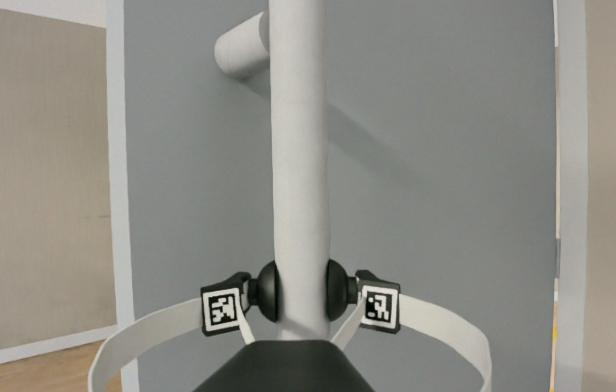

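Emit:
{"method": "move", "body": {
  "blocking": false,
  "r1": {"base":{"translate_m":0.6,"strafe_m":0.1},"pace":"default","contact_limits":{"translate_m":0.5}}
}}

Emit:
{"method": "wait", "body": {
  "seconds": 3.5
}}

Emit:
{"method": "wait", "body": {
  "seconds": 0.1,
  "cameras": ["r1_head_camera","r1_head_right_camera","r1_wrist_camera","r2_head_left_camera"]
}}

Scene clock: 629.23 s.
move: r1 moving
r1.base_odometry: x=-2.527 y=+2.998 heading=-0.396
r1.turned_by_wheels: +0.000
r1.turned_by_imu: -0.001
r1.base_tilt: forward=-1.6 right=+1.3
r1.lidar_m: 0.38 0.44 2.45 2.37 2.49 3.50 3.67 3.27 2.43 2.35 1.06 0.41
r1.base_status: translate_m moving; strafe_m moving
r1.joint_positions: lift_m=+0.685 arm_m=+0.000 wrist_yaw_rad=-0.003 wrist_pitch_rad=+0.002 wrist_roll_rad=+1.568 gripper_m=-0.029
r1.joint_status: not commanded
r1.measured_speeds: translate_m=+0.122 strafe_m=+0.020 rotate_rad=-0.002 lift_m=+0.000 arm_m=+0.000 wrist_yaw_rad=+0.000 wrist_pitch_rad=+0.000 wrist_roll_rad=+0.000
r1.motor_effort: lift_m=+24(24) arm_m=+4(4) wheel_0=+5(6) wheel_1=+8(8) wheel_2=-13(13)
r1.servo_current: wrist_yaw_rad=33(59) wrist_pitch_rad=33(46) wrist_roll_rad=26(59) gripper_m=59(65)
r1.contact_limits: translate_m 0.5
r1.hand_pose: x=+0.4590 y=-0.0882 z=+0.8622 quat_wxyz=(+0.708, +0.706, +0.000, -0.002) (m; r1's base frame)
r1.wrist_depth_mm: - - 1008 159 217 - - / - 1008 615 160 219 - - / - 488 484 439 221 - - / 1983 477 466 163 223 - - / 1983 - 517 165 225 - - / 1983 - 186 185 226 - - / - 136 164 131 230 134 -
r2: as last shown
r2.base_tilt: forward=-0.6 right=+0.0
r2.lidar_m: 0.43 0.49 0.54 0.68 4.50 2.78 1.67 1.46 1.43 1.48 1.28 0.67
r2.motor_effort: lift_m=+21(21) arm_m=-3(4) wheel_0=+4(4) wheel_1=-6(6) wheel_2=+11(12)
r2.servo_current: wrist_yaw_rad=46(59) wrist_pitch_rad=52(52) wrist_roll_rad=52(59) gripper_m=176(182)
r2.contact_limits: translate_m 0.6
r2.wrist_depth_mm: - 225 237 200 382 - - / - 221 245 202 379 - - / - 221 252 202 382 - - / - 223 252 204 382 - - / - 228 252 204 387 - - / - 229 184 202 177 - - / - 156 247 - - - -
pictures: none

Scene clock: 632.23 s.
earlier move: r1 done
r1.base_odometry: x=-1.966 y=+2.866 heading=-0.396
r1.turned_by_wheels: +0.000
r1.turned_by_imu: -0.001
r1.base_tilt: forward=-1.5 right=+1.3
r1.lidar_m: 0.40 1.71 2.33 2.26 2.38 3.26 - 3.43 2.54 0.85 0.83 0.41
r1.base_status: done
r1.joint_positions: lift_m=+0.685 arm_m=+0.000 wrist_yaw_rad=-0.003 wrist_pitch_rad=+0.002 wrist_roll_rad=+1.568 gripper_m=-0.029
r1.joint_status: not commanded
r1.measured_speeds: all 0
r1.motor_effort: lift_m=+24(24) arm_m=+4(4) wheel_0=+0(6) wheel_1=+2(8) wheel_2=-1(14)
r1.servo_current: wrist_yaw_rad=46(72) wrist_pitch_rad=33(52) wrist_roll_rad=46(72) gripper_m=65(65)
r1.contact_limits: translate_m 0.5
r1.hand_pose: x=+0.4590 y=-0.0882 z=+0.8622 quat_wxyz=(+0.708, +0.706, +0.000, -0.002) (m; r1's base frame)
r1.wrist_depth_mm: - - 559 - 198 - - / - 484 488 144 203 - - / - 436 433 149 209 - - / - 521 492 155 217 - - / - - 574 160 224 - - / - - 185 186 228 1708 - / - 145 172 - 237 - 1255
r2.base_odometry: x=-2.263 y=-2.281 heading=-1.273
r2.turned_by_wheels: +0.000
r2.turned_by_imu: +0.000
r2.base_tilt: forward=-0.6 right=+0.0
r2.lidar_m: 0.43 0.65 0.85 3.95 4.50 2.79 1.69 1.45 1.45 1.49 1.29 0.69
r2.base_status: not commanded
r2.joint_positions: lift_m=+0.980 arm_m=+0.000 wrist_yaw_rad=+0.003 wrist_pitch_rad=+0.006 wrist_roll_rad=+0.000 gripper_m=-0.028
r2.joint_status: not commanded
r2.measured_speeds: all 0
r2.motor_effort: lift_m=+21(21) arm_m=-3(4) wheel_0=+4(4) wheel_1=-6(6) wheel_2=+11(12)
r2.servo_current: wrist_yaw_rad=52(59) wrist_pitch_rad=46(52) wrist_roll_rad=52(65) gripper_m=176(182)
r2.contact_limits: translate_m 0.6
r2.hand_pose: x=+0.4595 y=-0.0866 z=+1.1562 quat_wxyz=(+1.000, +0.000, +0.003, +0.001) (m; r2's base frame)
r2.wrist_depth_mm: - 224 237 201 382 - - / - 220 246 201 379 - - / - 222 252 202 382 - - / - 223 252 203 382 - - / - 228 253 204 384 - - / - 229 184 202 177 - - / - 156 246 - - - -
wait: 3.00 of 3.5 s (r1 has come to rest)
pictures: none

Scene clock: 632.33 s.
r1.base_odometry: x=-1.966 y=+2.866 heading=-0.396
r1.turned_by_wheels: +0.000
r1.turned_by_imu: +0.000
r1.base_tilt: forward=-1.6 right=+1.3
r1.lidar_m: 0.40 1.68 2.32 2.25 2.40 3.30 - 3.43 2.57 0.87 0.82 0.40
r1.base_status: done
r1.joint_positions: lift_m=+0.685 arm_m=+0.000 wrist_yaw_rad=-0.003 wrist_pitch_rad=+0.002 wrist_roll_rad=+1.568 gripper_m=-0.029
r1.joint_status: not commanded
r1.measured_speeds: all 0
r1.motor_effort: lift_m=+24(24) arm_m=+4(4) wheel_0=+1(6) wheel_1=+2(8) wheel_2=-1(14)
r1.servo_current: wrist_yaw_rad=46(72) wrist_pitch_rad=46(52) wrist_roll_rad=59(72) gripper_m=59(65)
r1.contact_limits: translate_m 0.5
r1.hand_pose: x=+0.4590 y=-0.0882 z=+0.8622 quat_wxyz=(+0.708, +0.706, +0.000, -0.002) (m; r1's base frame)
r1.wrist_depth_mm: - - 559 - 196 - - / - 488 480 144 202 - - / - 436 436 149 209 - - / - 521 496 155 217 - - / - - 574 160 223 - - / - - 185 186 228 1661 - / - 145 173 - 238 - 1281
r2.base_odometry: x=-2.263 y=-2.281 heading=-1.273
r2.turned_by_wheels: +0.000
r2.turned_by_imu: +0.000
r2.base_tilt: forward=-0.7 right=+0.1
r2.lidar_m: 0.42 0.66 0.83 3.94 4.49 2.77 1.65 1.46 1.45 1.49 1.26 0.66
r2.base_status: not commanded
r2.joint_positions: lift_m=+0.980 arm_m=+0.000 wrist_yaw_rad=+0.003 wrist_pitch_rad=+0.006 wrist_roll_rad=+0.000 gripper_m=-0.028
r2.joint_status: not commanded
r2.measured_speeds: all 0
r2.motor_effort: lift_m=+21(21) arm_m=-4(4) wheel_0=+4(4) wheel_1=-5(6) wheel_2=+12(12)
r2.servo_current: wrist_yaw_rad=39(59) wrist_pitch_rad=39(52) wrist_roll_rad=52(65) gripper_m=176(182)
r2.contact_limits: translate_m 0.6
r2.hand_pose: x=+0.4595 y=-0.0866 z=+1.1562 quat_wxyz=(+1.000, +0.000, +0.003, +0.001) (m; r2's base frame)
r2.wrist_depth_mm: - 224 236 201 379 - - / - 221 245 202 382 - - / - 221 250 201 382 - - / - 223 252 204 382 - - / - 228 253 203 382 - - / - 229 184 202 177 - - / - 157 247 - - - -
wait: 0.10 s; no rest
pictures: r1_head_camera, r1_head_right_camera, r1_wrist_camera, r2_head_left_camera
Images, in order (width x height): r1_head_camera 420x560, r1_head_right_camera 420x672, r1_wrist_camera 616x392, r2_head_left_camera 420x672.

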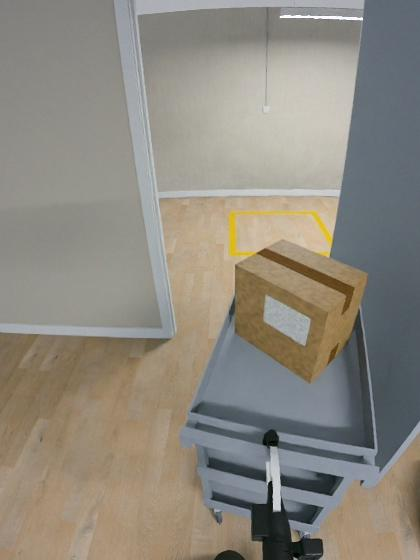

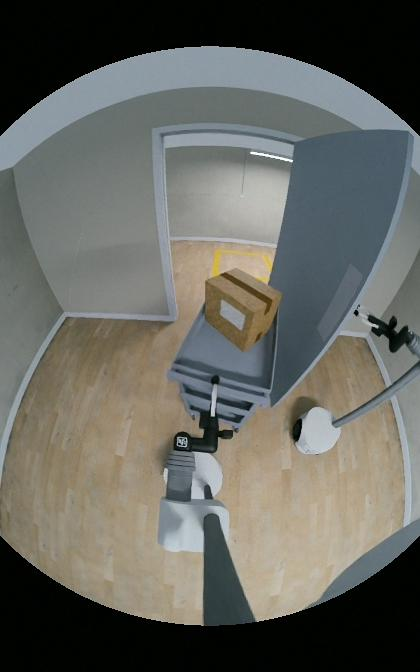

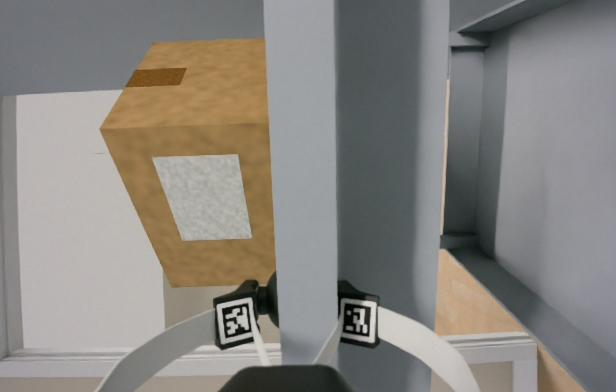

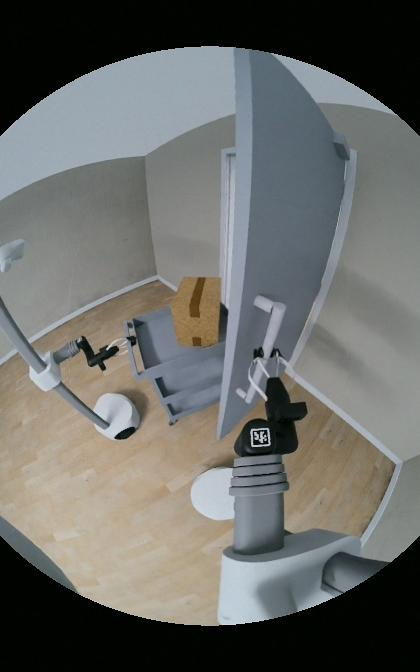

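Emit:
{"method": "move", "body": {
  "blocking": false,
  "r2": {"base":{"translate_m":-0.08,"strafe_m":-0.09},"pace":"slow","contact_limits":{"translate_m":0.6}}
}}

Emit:
{"method": "wait", "body": {
  "seconds": 3
}}

Emit:
{"method": "move", "body": {
  "blocking": false,
  "r1": {"base":{"strafe_m":0.07,"translate_m":0.05},"pace":"slow","contact_limits":{"translate_m":0.5}}
}}

Emit:
{"method": "wait", "body": {
  "seconds": 2
}}

Emit:
{"method": "wait", "body": {
  "seconds": 0.1,
  "cameras": ["r1_head_camera","r1_head_right_camera","r1_wrist_camera","r2_head_camera","r2_wrist_camera"]
}}

Scene clock: 650.10 s.
move: r2 moving
r1: as last shown
r1.lidar_m: 0.42 1.68 2.32 2.26 2.37 3.28 - 3.42 2.58 0.86 0.85 0.41
r1.motor_effort: lift_m=+24(24) arm_m=+3(4) wheel_0=+0(1) wheel_1=+2(2) wheel_2=-1(1)
r1.servo_current: wrist_yaw_rad=46(59) wrist_pitch_rad=46(46) wrist_roll_rad=26(59) gripper_m=59(65)
r1.contact_limits: translate_m 0.5
r1.wrist_depth_mm: - - 554 - 196 - - / - 492 488 144 203 - - / - 436 433 149 209 - - / - 521 496 155 216 - - / - - 569 160 223 - - / - - 185 186 229 1708 - / - 145 173 - 237 - 1255
r2.base_odometry: x=-2.275 y=-2.276 heading=-1.272
r2.turned_by_wheels: +0.001
r2.turned_by_imu: +0.002
r2.base_tilt: forward=-0.7 right=+0.0
r2.lidar_m: 0.43 0.67 0.86 3.97 4.52 2.75 1.65 1.43 1.44 1.48 1.29 0.69
r2.base_status: translate_m moving; strafe_m moving
r2.joint_positions: lift_m=+0.980 arm_m=+0.000 wrist_yaw_rad=+0.005 wrist_pitch_rad=+0.006 wrist_roll_rad=+0.000 gripper_m=-0.028
r2.joint_status: not commanded
r2.measured_speeds: translate_m=-0.034 strafe_m=-0.037 rotate_rad=+0.000 lift_m=+0.000 arm_m=+0.000 wrist_yaw_rad=+0.012 wrist_pitch_rad=+0.000 wrist_roll_rad=+0.000
r2.motor_effort: lift_m=+21(21) arm_m=-4(4) wheel_0=+6(10) wheel_1=-9(9) wheel_2=+15(15)
r2.servo_current: wrist_yaw_rad=52(52) wrist_pitch_rad=46(52) wrist_roll_rad=59(59) gripper_m=176(182)
r2.contact_limits: translate_m 0.6
r2.hand_pose: x=+0.4598 y=-0.0859 z=+1.1562 quat_wxyz=(+1.000, +0.000, +0.003, +0.003) (m; r2's base frame)
r2.wrist_depth_mm: - 227 246 205 373 - - / - 229 252 209 375 - - / - 230 260 211 377 - - / - 231 262 213 379 - - / - 236 262 208 377 - 878 / - 230 183 208 178 - - / - 158 249 - - - -
pictures: none

Scene clock: 652.07 s.
earlier move: r2 done
r1.base_odometry: x=-1.966 y=+2.866 heading=-0.396
r1.turned_by_wheels: +0.000
r1.turned_by_imu: +0.000
r1.base_tilt: forward=-1.6 right=+1.3
r1.lidar_m: 0.41 1.70 2.32 2.25 2.36 3.26 - 3.44 2.56 0.96 0.98 0.40
r1.base_status: not commanded
r1.joint_positions: lift_m=+0.685 arm_m=+0.000 wrist_yaw_rad=-0.003 wrist_pitch_rad=+0.002 wrist_roll_rad=+1.568 gripper_m=-0.029
r1.joint_status: not commanded
r1.measured_speeds: all 0
r1.motor_effort: lift_m=+24(24) arm_m=-4(4) wheel_0=+0(1) wheel_1=+1(2) wheel_2=+0(3)
r1.servo_current: wrist_yaw_rad=52(78) wrist_pitch_rad=33(52) wrist_roll_rad=46(65) gripper_m=65(65)
r1.contact_limits: translate_m 0.5
r1.hand_pose: x=+0.4591 y=-0.0882 z=+0.8622 quat_wxyz=(+0.708, +0.706, +0.000, -0.002) (m; r1's base frame)
r1.wrist_depth_mm: - 544 559 - 201 554 - / - 525 500 149 206 - - / - 439 439 153 212 - - / - - 492 158 219 - - / - - 569 162 224 - - / - - 186 185 229 1661 - / - 136 164 125 239 - -
r2.base_odometry: x=-2.373 y=-2.232 heading=-1.273
r2.turned_by_wheels: -0.001
r2.turned_by_imu: +0.000
r2.base_tilt: forward=-0.7 right=+0.1
r2.lidar_m: 0.72 0.75 0.95 4.06 4.50 2.59 1.52 1.33 1.34 1.44 1.26 1.11
r2.base_status: done
r2.joint_positions: lift_m=+0.980 arm_m=+0.000 wrist_yaw_rad=+0.002 wrist_pitch_rad=+0.006 wrist_roll_rad=+0.000 gripper_m=-0.029
r2.joint_status: not commanded
r2.measured_speeds: all 0
r2.motor_effort: lift_m=+20(21) arm_m=+5(5) wheel_0=+5(17) wheel_1=-4(10) wheel_2=+6(16)
r2.servo_current: wrist_yaw_rad=46(72) wrist_pitch_rad=52(52) wrist_roll_rad=52(59) gripper_m=104(182)
r2.contact_limits: translate_m 0.6
r2.hand_pose: x=+0.4594 y=-0.0868 z=+1.1563 quat_wxyz=(+1.000, +0.000, +0.003, +0.001) (m; r2's base frame)
r2.wrist_depth_mm: - - - - - - - / - - - - - - - / - 480 - - - - - / - 480 - - - - - / - 480 - - - - - / - 484 183 197 170 - - / - - - - - - -
wait: 1.97 of 3 s (r2 has come to rest)
pictures: none

Scene clock: 652.57 s.
move: r1 moving
r1.base_odometry: x=-1.955 y=+2.872 heading=-0.396
r1.turned_by_wheels: -0.001
r1.turned_by_imu: -0.001
r1.base_tilt: forward=-1.6 right=+1.3
r1.lidar_m: 0.40 1.70 2.32 2.25 2.36 3.27 - 3.43 2.55 0.97 0.97 0.40
r1.base_status: translate_m moving; strafe_m moving
r1.joint_positions: lift_m=+0.685 arm_m=+0.000 wrist_yaw_rad=-0.003 wrist_pitch_rad=+0.002 wrist_roll_rad=+1.568 gripper_m=-0.029
r1.joint_status: not commanded
r1.measured_speeds: translate_m=+0.028 strafe_m=+0.039 rotate_rad=-0.002 lift_m=+0.000 arm_m=+0.000 wrist_yaw_rad=+0.000 wrist_pitch_rad=+0.000 wrist_roll_rad=+0.000
r1.motor_effort: lift_m=+24(24) arm_m=-3(4) wheel_0=-6(6) wheel_1=+8(8) wheel_2=-8(8)
r1.servo_current: wrist_yaw_rad=52(59) wrist_pitch_rad=46(46) wrist_roll_rad=46(65) gripper_m=52(65)
r1.contact_limits: translate_m 0.5
r1.hand_pose: x=+0.4590 y=-0.0882 z=+0.8622 quat_wxyz=(+0.708, +0.706, +0.000, -0.002) (m; r1's base frame)
r1.wrist_depth_mm: 508 508 530 146 202 535 - / - 517 512 150 208 - - / - 445 445 154 213 - - / - 512 492 158 218 - - / - - 559 162 224 - - / - - 187 185 229 1708 - / - 144 159 - 237 132 -
r2: as last shown
r2.turned_by_wheels: +0.000
r2.base_tilt: forward=-0.6 right=+0.0
r2.lidar_m: 0.71 0.76 0.98 4.05 4.52 2.57 1.52 1.32 1.35 1.46 1.27 1.11
r2.motor_effort: lift_m=+20(21) arm_m=+5(5) wheel_0=+4(5) wheel_1=-4(4) wheel_2=+6(6)
r2.servo_current: wrist_yaw_rad=59(59) wrist_pitch_rad=52(52) wrist_roll_rad=52(52) gripper_m=104(104)
r2.contact_limits: translate_m 0.6
r2.wrist_depth_mm: - - - - - - - / - - - - - - - / - 480 - - - - - / - 477 - - - - - / - 480 - - - - - / - 484 183 198 170 - - / - - - - - - -
pictures: none

Scene clock: 654.20 s.
earlier move: r1 done
r1.base_odometry: x=-1.893 y=+2.911 heading=-0.396
r1.turned_by_wheels: +0.000
r1.turned_by_imu: +0.000
r1.base_tilt: forward=-1.6 right=+1.3
r1.lidar_m: 0.41 1.65 2.25 2.18 2.30 3.19 - 3.56 2.61 1.03 1.04 0.39
r1.base_status: done
r1.joint_positions: lift_m=+0.685 arm_m=+0.000 wrist_yaw_rad=-0.003 wrist_pitch_rad=+0.002 wrist_roll_rad=+1.568 gripper_m=-0.029
r1.joint_status: not commanded
r1.measured_speeds: all 0
r1.motor_effort: lift_m=+24(24) arm_m=+4(4) wheel_0=-6(9) wheel_1=+1(8) wheel_2=-3(9)
r1.servo_current: wrist_yaw_rad=46(72) wrist_pitch_rad=33(46) wrist_roll_rad=39(65) gripper_m=65(65)
r1.contact_limits: translate_m 0.5
r1.hand_pose: x=+0.4590 y=-0.0882 z=+0.8622 quat_wxyz=(+0.708, +0.706, +0.000, -0.002) (m; r1's base frame)
r1.wrist_depth_mm: - - 525 - 190 - - / - 466 452 - 198 - - / - 449 439 145 206 - - / - - 500 153 216 - - / - - 597 158 223 - - / - - 185 186 228 1756 - / - 136 159 130 241 - 1336
r2.base_odometry: x=-2.373 y=-2.232 heading=-1.273
r2.turned_by_wheels: +0.000
r2.turned_by_imu: +0.000
r2.base_tilt: forward=-0.7 right=+0.1
r2.lidar_m: 0.76 0.75 1.03 4.07 4.54 2.54 1.52 1.31 1.34 1.44 1.29 1.15
r2.base_status: not commanded
r2.joint_positions: lift_m=+0.980 arm_m=+0.000 wrist_yaw_rad=+0.002 wrist_pitch_rad=+0.006 wrist_roll_rad=+0.000 gripper_m=-0.029
r2.joint_status: not commanded
r2.measured_speeds: all 0
r2.motor_effort: lift_m=+20(21) arm_m=+5(5) wheel_0=+4(5) wheel_1=-4(4) wheel_2=+6(6)
r2.servo_current: wrist_yaw_rad=52(59) wrist_pitch_rad=46(52) wrist_roll_rad=52(59) gripper_m=104(111)
r2.contact_limits: translate_m 0.6
r2.hand_pose: x=+0.4594 y=-0.0868 z=+1.1563 quat_wxyz=(+1.000, +0.000, +0.003, +0.001) (m; r2's base frame)
r2.wrist_depth_mm: - - - - - - - / - - - - - - - / - 500 - - - - - / - 500 - - - - - / - 504 - - - - - / - 500 183 198 170 - - / - - - - - - -
wait: 1.63 of 2 s (r1 has come to rest)
pictures: none

Scene clock: 654.30 s.
r1.base_odometry: x=-1.893 y=+2.911 heading=-0.396
r1.turned_by_wheels: +0.000
r1.turned_by_imu: +0.000
r1.base_tilt: forward=-1.6 right=+1.3
r1.lidar_m: 0.43 1.64 2.29 2.19 2.31 3.24 - 3.52 2.61 1.04 1.03 0.40
r1.base_status: done
r1.joint_positions: lift_m=+0.685 arm_m=+0.000 wrist_yaw_rad=-0.003 wrist_pitch_rad=+0.002 wrist_roll_rad=+1.568 gripper_m=-0.029
r1.joint_status: not commanded
r1.measured_speeds: all 0
r1.motor_effort: lift_m=+24(24) arm_m=+4(4) wheel_0=-7(9) wheel_1=+2(8) wheel_2=-3(9)
r1.servo_current: wrist_yaw_rad=65(72) wrist_pitch_rad=39(46) wrist_roll_rad=46(65) gripper_m=65(65)
r1.contact_limits: translate_m 0.5
r1.hand_pose: x=+0.4590 y=-0.0882 z=+0.8622 quat_wxyz=(+0.708, +0.706, +0.000, -0.002) (m; r1's base frame)
r1.wrist_depth_mm: - - 535 - 191 - - / - 473 452 - 199 - - / - 445 445 145 205 - - / - - 504 153 215 - - / - - 603 159 224 - - / - - 185 185 229 1708 - / - 136 159 131 241 - 1336
r2.base_odometry: x=-2.373 y=-2.232 heading=-1.273
r2.turned_by_wheels: +0.000
r2.turned_by_imu: +0.000
r2.base_tilt: forward=-0.7 right=+0.1
r2.lidar_m: 0.75 0.76 1.02 4.11 4.50 2.55 1.51 1.34 1.33 1.43 1.29 1.15
r2.base_status: not commanded
r2.joint_positions: lift_m=+0.980 arm_m=+0.000 wrist_yaw_rad=+0.002 wrist_pitch_rad=+0.006 wrist_roll_rad=+0.000 gripper_m=-0.029
r2.joint_status: not commanded
r2.measured_speeds: all 0
r2.motor_effort: lift_m=+20(21) arm_m=+4(5) wheel_0=+4(5) wheel_1=-4(4) wheel_2=+6(6)
r2.servo_current: wrist_yaw_rad=46(59) wrist_pitch_rad=52(52) wrist_roll_rad=52(59) gripper_m=98(111)
r2.contact_limits: translate_m 0.6
r2.hand_pose: x=+0.4594 y=-0.0868 z=+1.1563 quat_wxyz=(+1.000, +0.000, +0.003, +0.001) (m; r2's base frame)
r2.wrist_depth_mm: - - - - - - - / - - - - - - - / - 504 - - - - - / - 504 - - - - - / - 504 - - - - - / - 504 183 198 170 - - / - - - - - - -
wait: 0.10 s; no rest
pictures: r1_head_camera, r1_head_right_camera, r1_wrist_camera, r2_head_camera, r2_wrist_camera
Images, in order (width x height): r1_head_camera 420x560, r1_head_right_camera 420x672, r1_wrist_camera 616x392, r2_head_camera 420x560, r2_wrist_camera 616x392.

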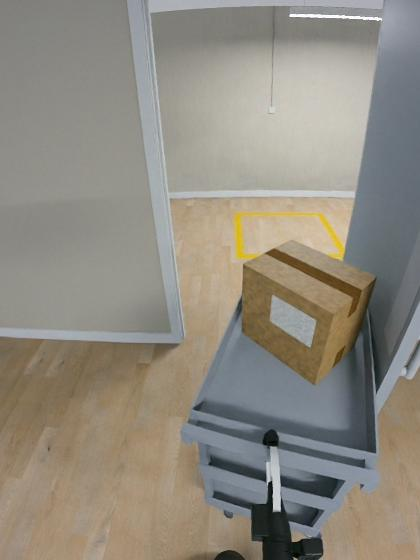

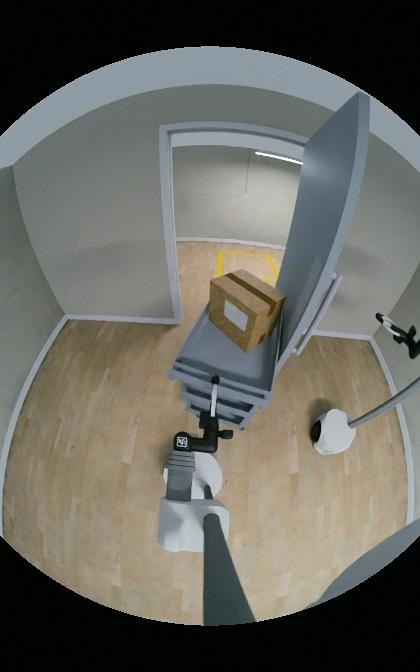

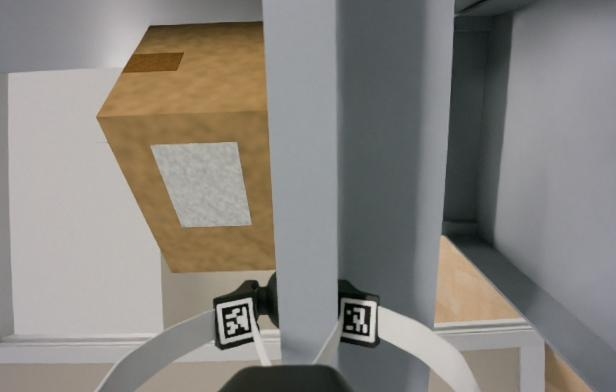

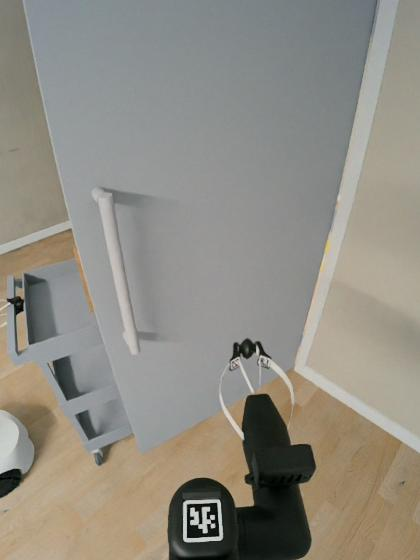

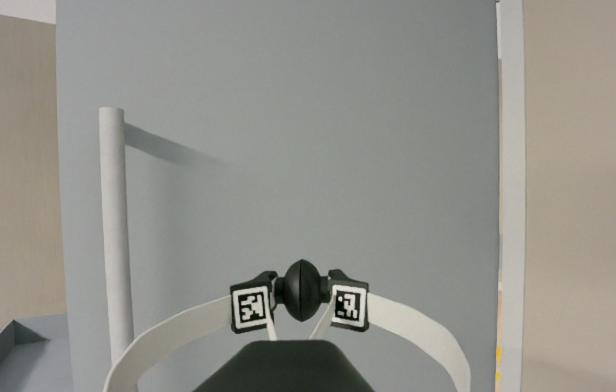

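Emit:
{"method": "move", "body": {
  "blocking": false,
  "r1": {"base":{"translate_m":0.5,"strafe_m":0.03},"pace":"default","contact_limits":{"translate_m":0.5}}
}}

Emit:
{"method": "wait", "body": {
  "seconds": 3,
  "cameras": ["r1_head_camera","r1_head_right_camera","r2_head_left_camera"]
}}

Scene clock: 662.53 s.
move: r1 moving
r1.base_odometry: x=-1.863 y=+2.901 heading=-0.396
r1.turned_by_wheels: +0.000
r1.turned_by_imu: +0.000
r1.base_tilt: forward=-1.6 right=+1.2
r1.lidar_m: 0.42 1.63 2.25 2.18 2.28 3.20 - 3.55 2.66 1.01 1.05 0.38
r1.base_status: translate_m moving; strafe_m moving
r1.joint_positions: lift_m=+0.685 arm_m=+0.000 wrist_yaw_rad=-0.003 wrist_pitch_rad=+0.002 wrist_roll_rad=+1.568 gripper_m=-0.029
r1.joint_status: not commanded
r1.measured_speeds: translate_m=+0.122 strafe_m=+0.006 rotate_rad=-0.002 lift_m=+0.000 arm_m=+0.000 wrist_yaw_rad=+0.000 wrist_pitch_rad=+0.000 wrist_roll_rad=+0.000
r1.motor_effort: lift_m=+24(24) arm_m=+4(4) wheel_0=+9(12) wheel_1=+7(8) wheel_2=-11(12)
r1.servo_current: wrist_yaw_rad=46(59) wrist_pitch_rad=39(46) wrist_roll_rad=46(65) gripper_m=59(65)
r1.contact_limits: translate_m 0.5
r1.hand_pose: x=+0.4590 y=-0.0882 z=+0.8622 quat_wxyz=(+0.708, +0.706, +0.000, -0.002) (m; r1's base frame)
r1.wrist_depth_mm: - - 521 - 187 - - / - 466 445 - 194 - - / - 449 436 - 202 - - / - - 508 149 211 - - / - - 603 156 220 - - / - - 187 - 225 1661 - / - 137 159 - 239 134 1255
r2: as last shown
r2.base_tilt: forward=-0.7 right=+0.0
r2.lidar_m: 0.77 0.78 1.03 4.07 4.54 2.56 1.53 1.33 1.33 1.47 1.27 1.13
r2.motor_effort: lift_m=+20(21) arm_m=+5(5) wheel_0=+4(5) wheel_1=-4(4) wheel_2=+6(6)
r2.servo_current: wrist_yaw_rad=52(59) wrist_pitch_rad=52(52) wrist_roll_rad=39(52) gripper_m=104(111)
r2.contact_limits: translate_m 0.6
r2.wrist_depth_mm: - - - - - - - / - - - - - - - / - 517 - - - - - / - 512 - - - - - / - 517 - - - - - / - - 183 198 170 - - / - - - - - - -
pictures: none

Scene clock: 665.20 s.
earlier move: r1 done
r1.base_odometry: x=-1.419 y=+2.746 heading=-0.395
r1.turned_by_wheels: +0.001
r1.turned_by_imu: +0.005
r1.base_tilt: forward=-1.6 right=+1.2
r1.lidar_m: 0.41 0.48 1.60 2.12 2.24 3.17 - 3.59 1.07 0.95 0.32 0.25
r1.base_status: done
r1.joint_positions: lift_m=+0.685 arm_m=+0.000 wrist_yaw_rad=+0.008 wrist_pitch_rad=+0.002 wrist_roll_rad=+1.568 gripper_m=-0.029
r1.joint_status: not commanded
r1.measured_speeds: all 0
r1.motor_effort: lift_m=+24(24) arm_m=-4(4) wheel_0=+10(15) wheel_1=+3(10) wheel_2=+8(12)
r1.servo_current: wrist_yaw_rad=52(78) wrist_pitch_rad=46(52) wrist_roll_rad=59(65) gripper_m=52(65)
r1.contact_limits: translate_m 0.5
r1.hand_pose: x=+0.4600 y=-0.0850 z=+0.8622 quat_wxyz=(+0.708, +0.706, +0.004, +0.002) (m; r1's base frame)
r1.wrist_depth_mm: - - 521 118 174 176 - / - 462 452 123 183 - - / - 424 424 133 194 - - / - - 508 143 205 - - / - - 640 150 219 - - / - - - 186 228 1661 - / - 143 165 - 179 - -
r2.base_odometry: x=-2.373 y=-2.232 heading=-1.273
r2.turned_by_wheels: +0.000
r2.turned_by_imu: +0.000
r2.base_tilt: forward=-0.7 right=+0.1
r2.lidar_m: 1.10 1.04 3.41 4.08 4.52 2.54 1.51 1.33 1.33 1.46 1.27 1.25
r2.base_status: not commanded
r2.joint_positions: lift_m=+0.980 arm_m=+0.000 wrist_yaw_rad=+0.002 wrist_pitch_rad=+0.006 wrist_roll_rad=+0.000 gripper_m=-0.029
r2.joint_status: not commanded
r2.measured_speeds: all 0
r2.motor_effort: lift_m=+21(21) arm_m=+5(5) wheel_0=+4(5) wheel_1=-4(4) wheel_2=+6(6)
r2.servo_current: wrist_yaw_rad=46(59) wrist_pitch_rad=46(52) wrist_roll_rad=46(59) gripper_m=98(111)
r2.contact_limits: translate_m 0.6
r2.hand_pose: x=+0.4594 y=-0.0868 z=+1.1563 quat_wxyz=(+1.000, +0.000, +0.003, +0.001) (m; r2's base frame)
r2.wrist_depth_mm: - - - - - - - / - - - - - - - / - 831 - - - - - / - 842 - - - - - / - 842 - - - - - / 960 842 183 198 170 - - / - - - - - - -
wait: 2.67 of 3 s (r1 has come to rest)
pictures: r1_head_camera, r1_head_right_camera, r2_head_left_camera
Images, in order (width x height): r1_head_camera 420x560, r1_head_right_camera 420x672, r2_head_left_camera 420x672.

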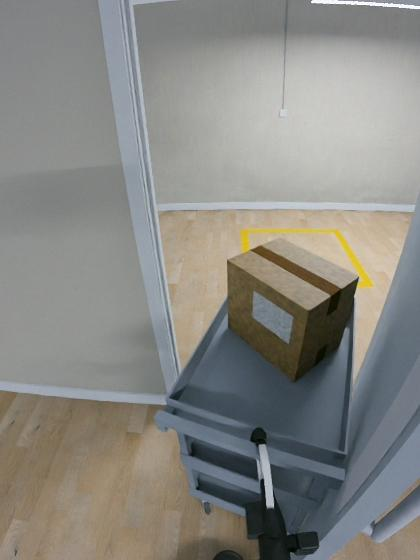

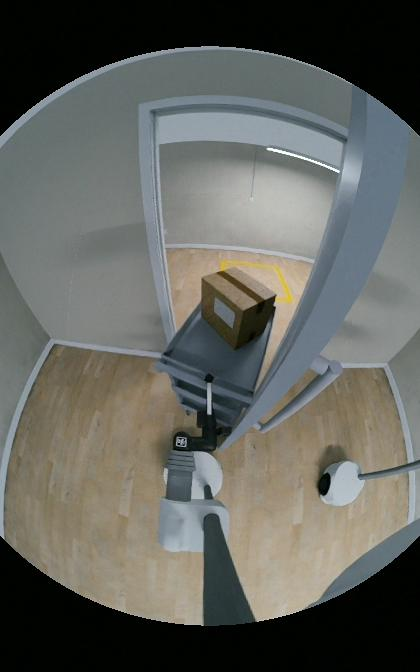

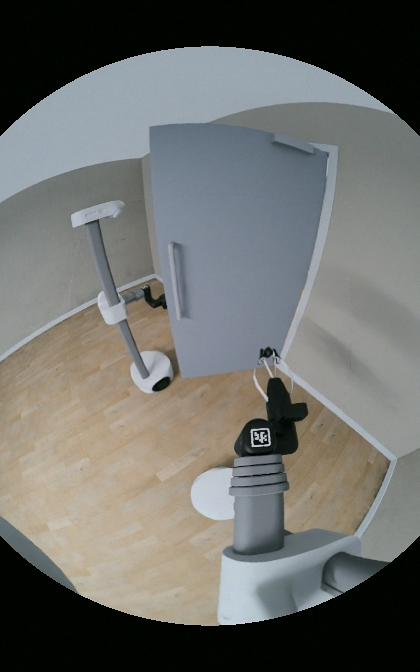

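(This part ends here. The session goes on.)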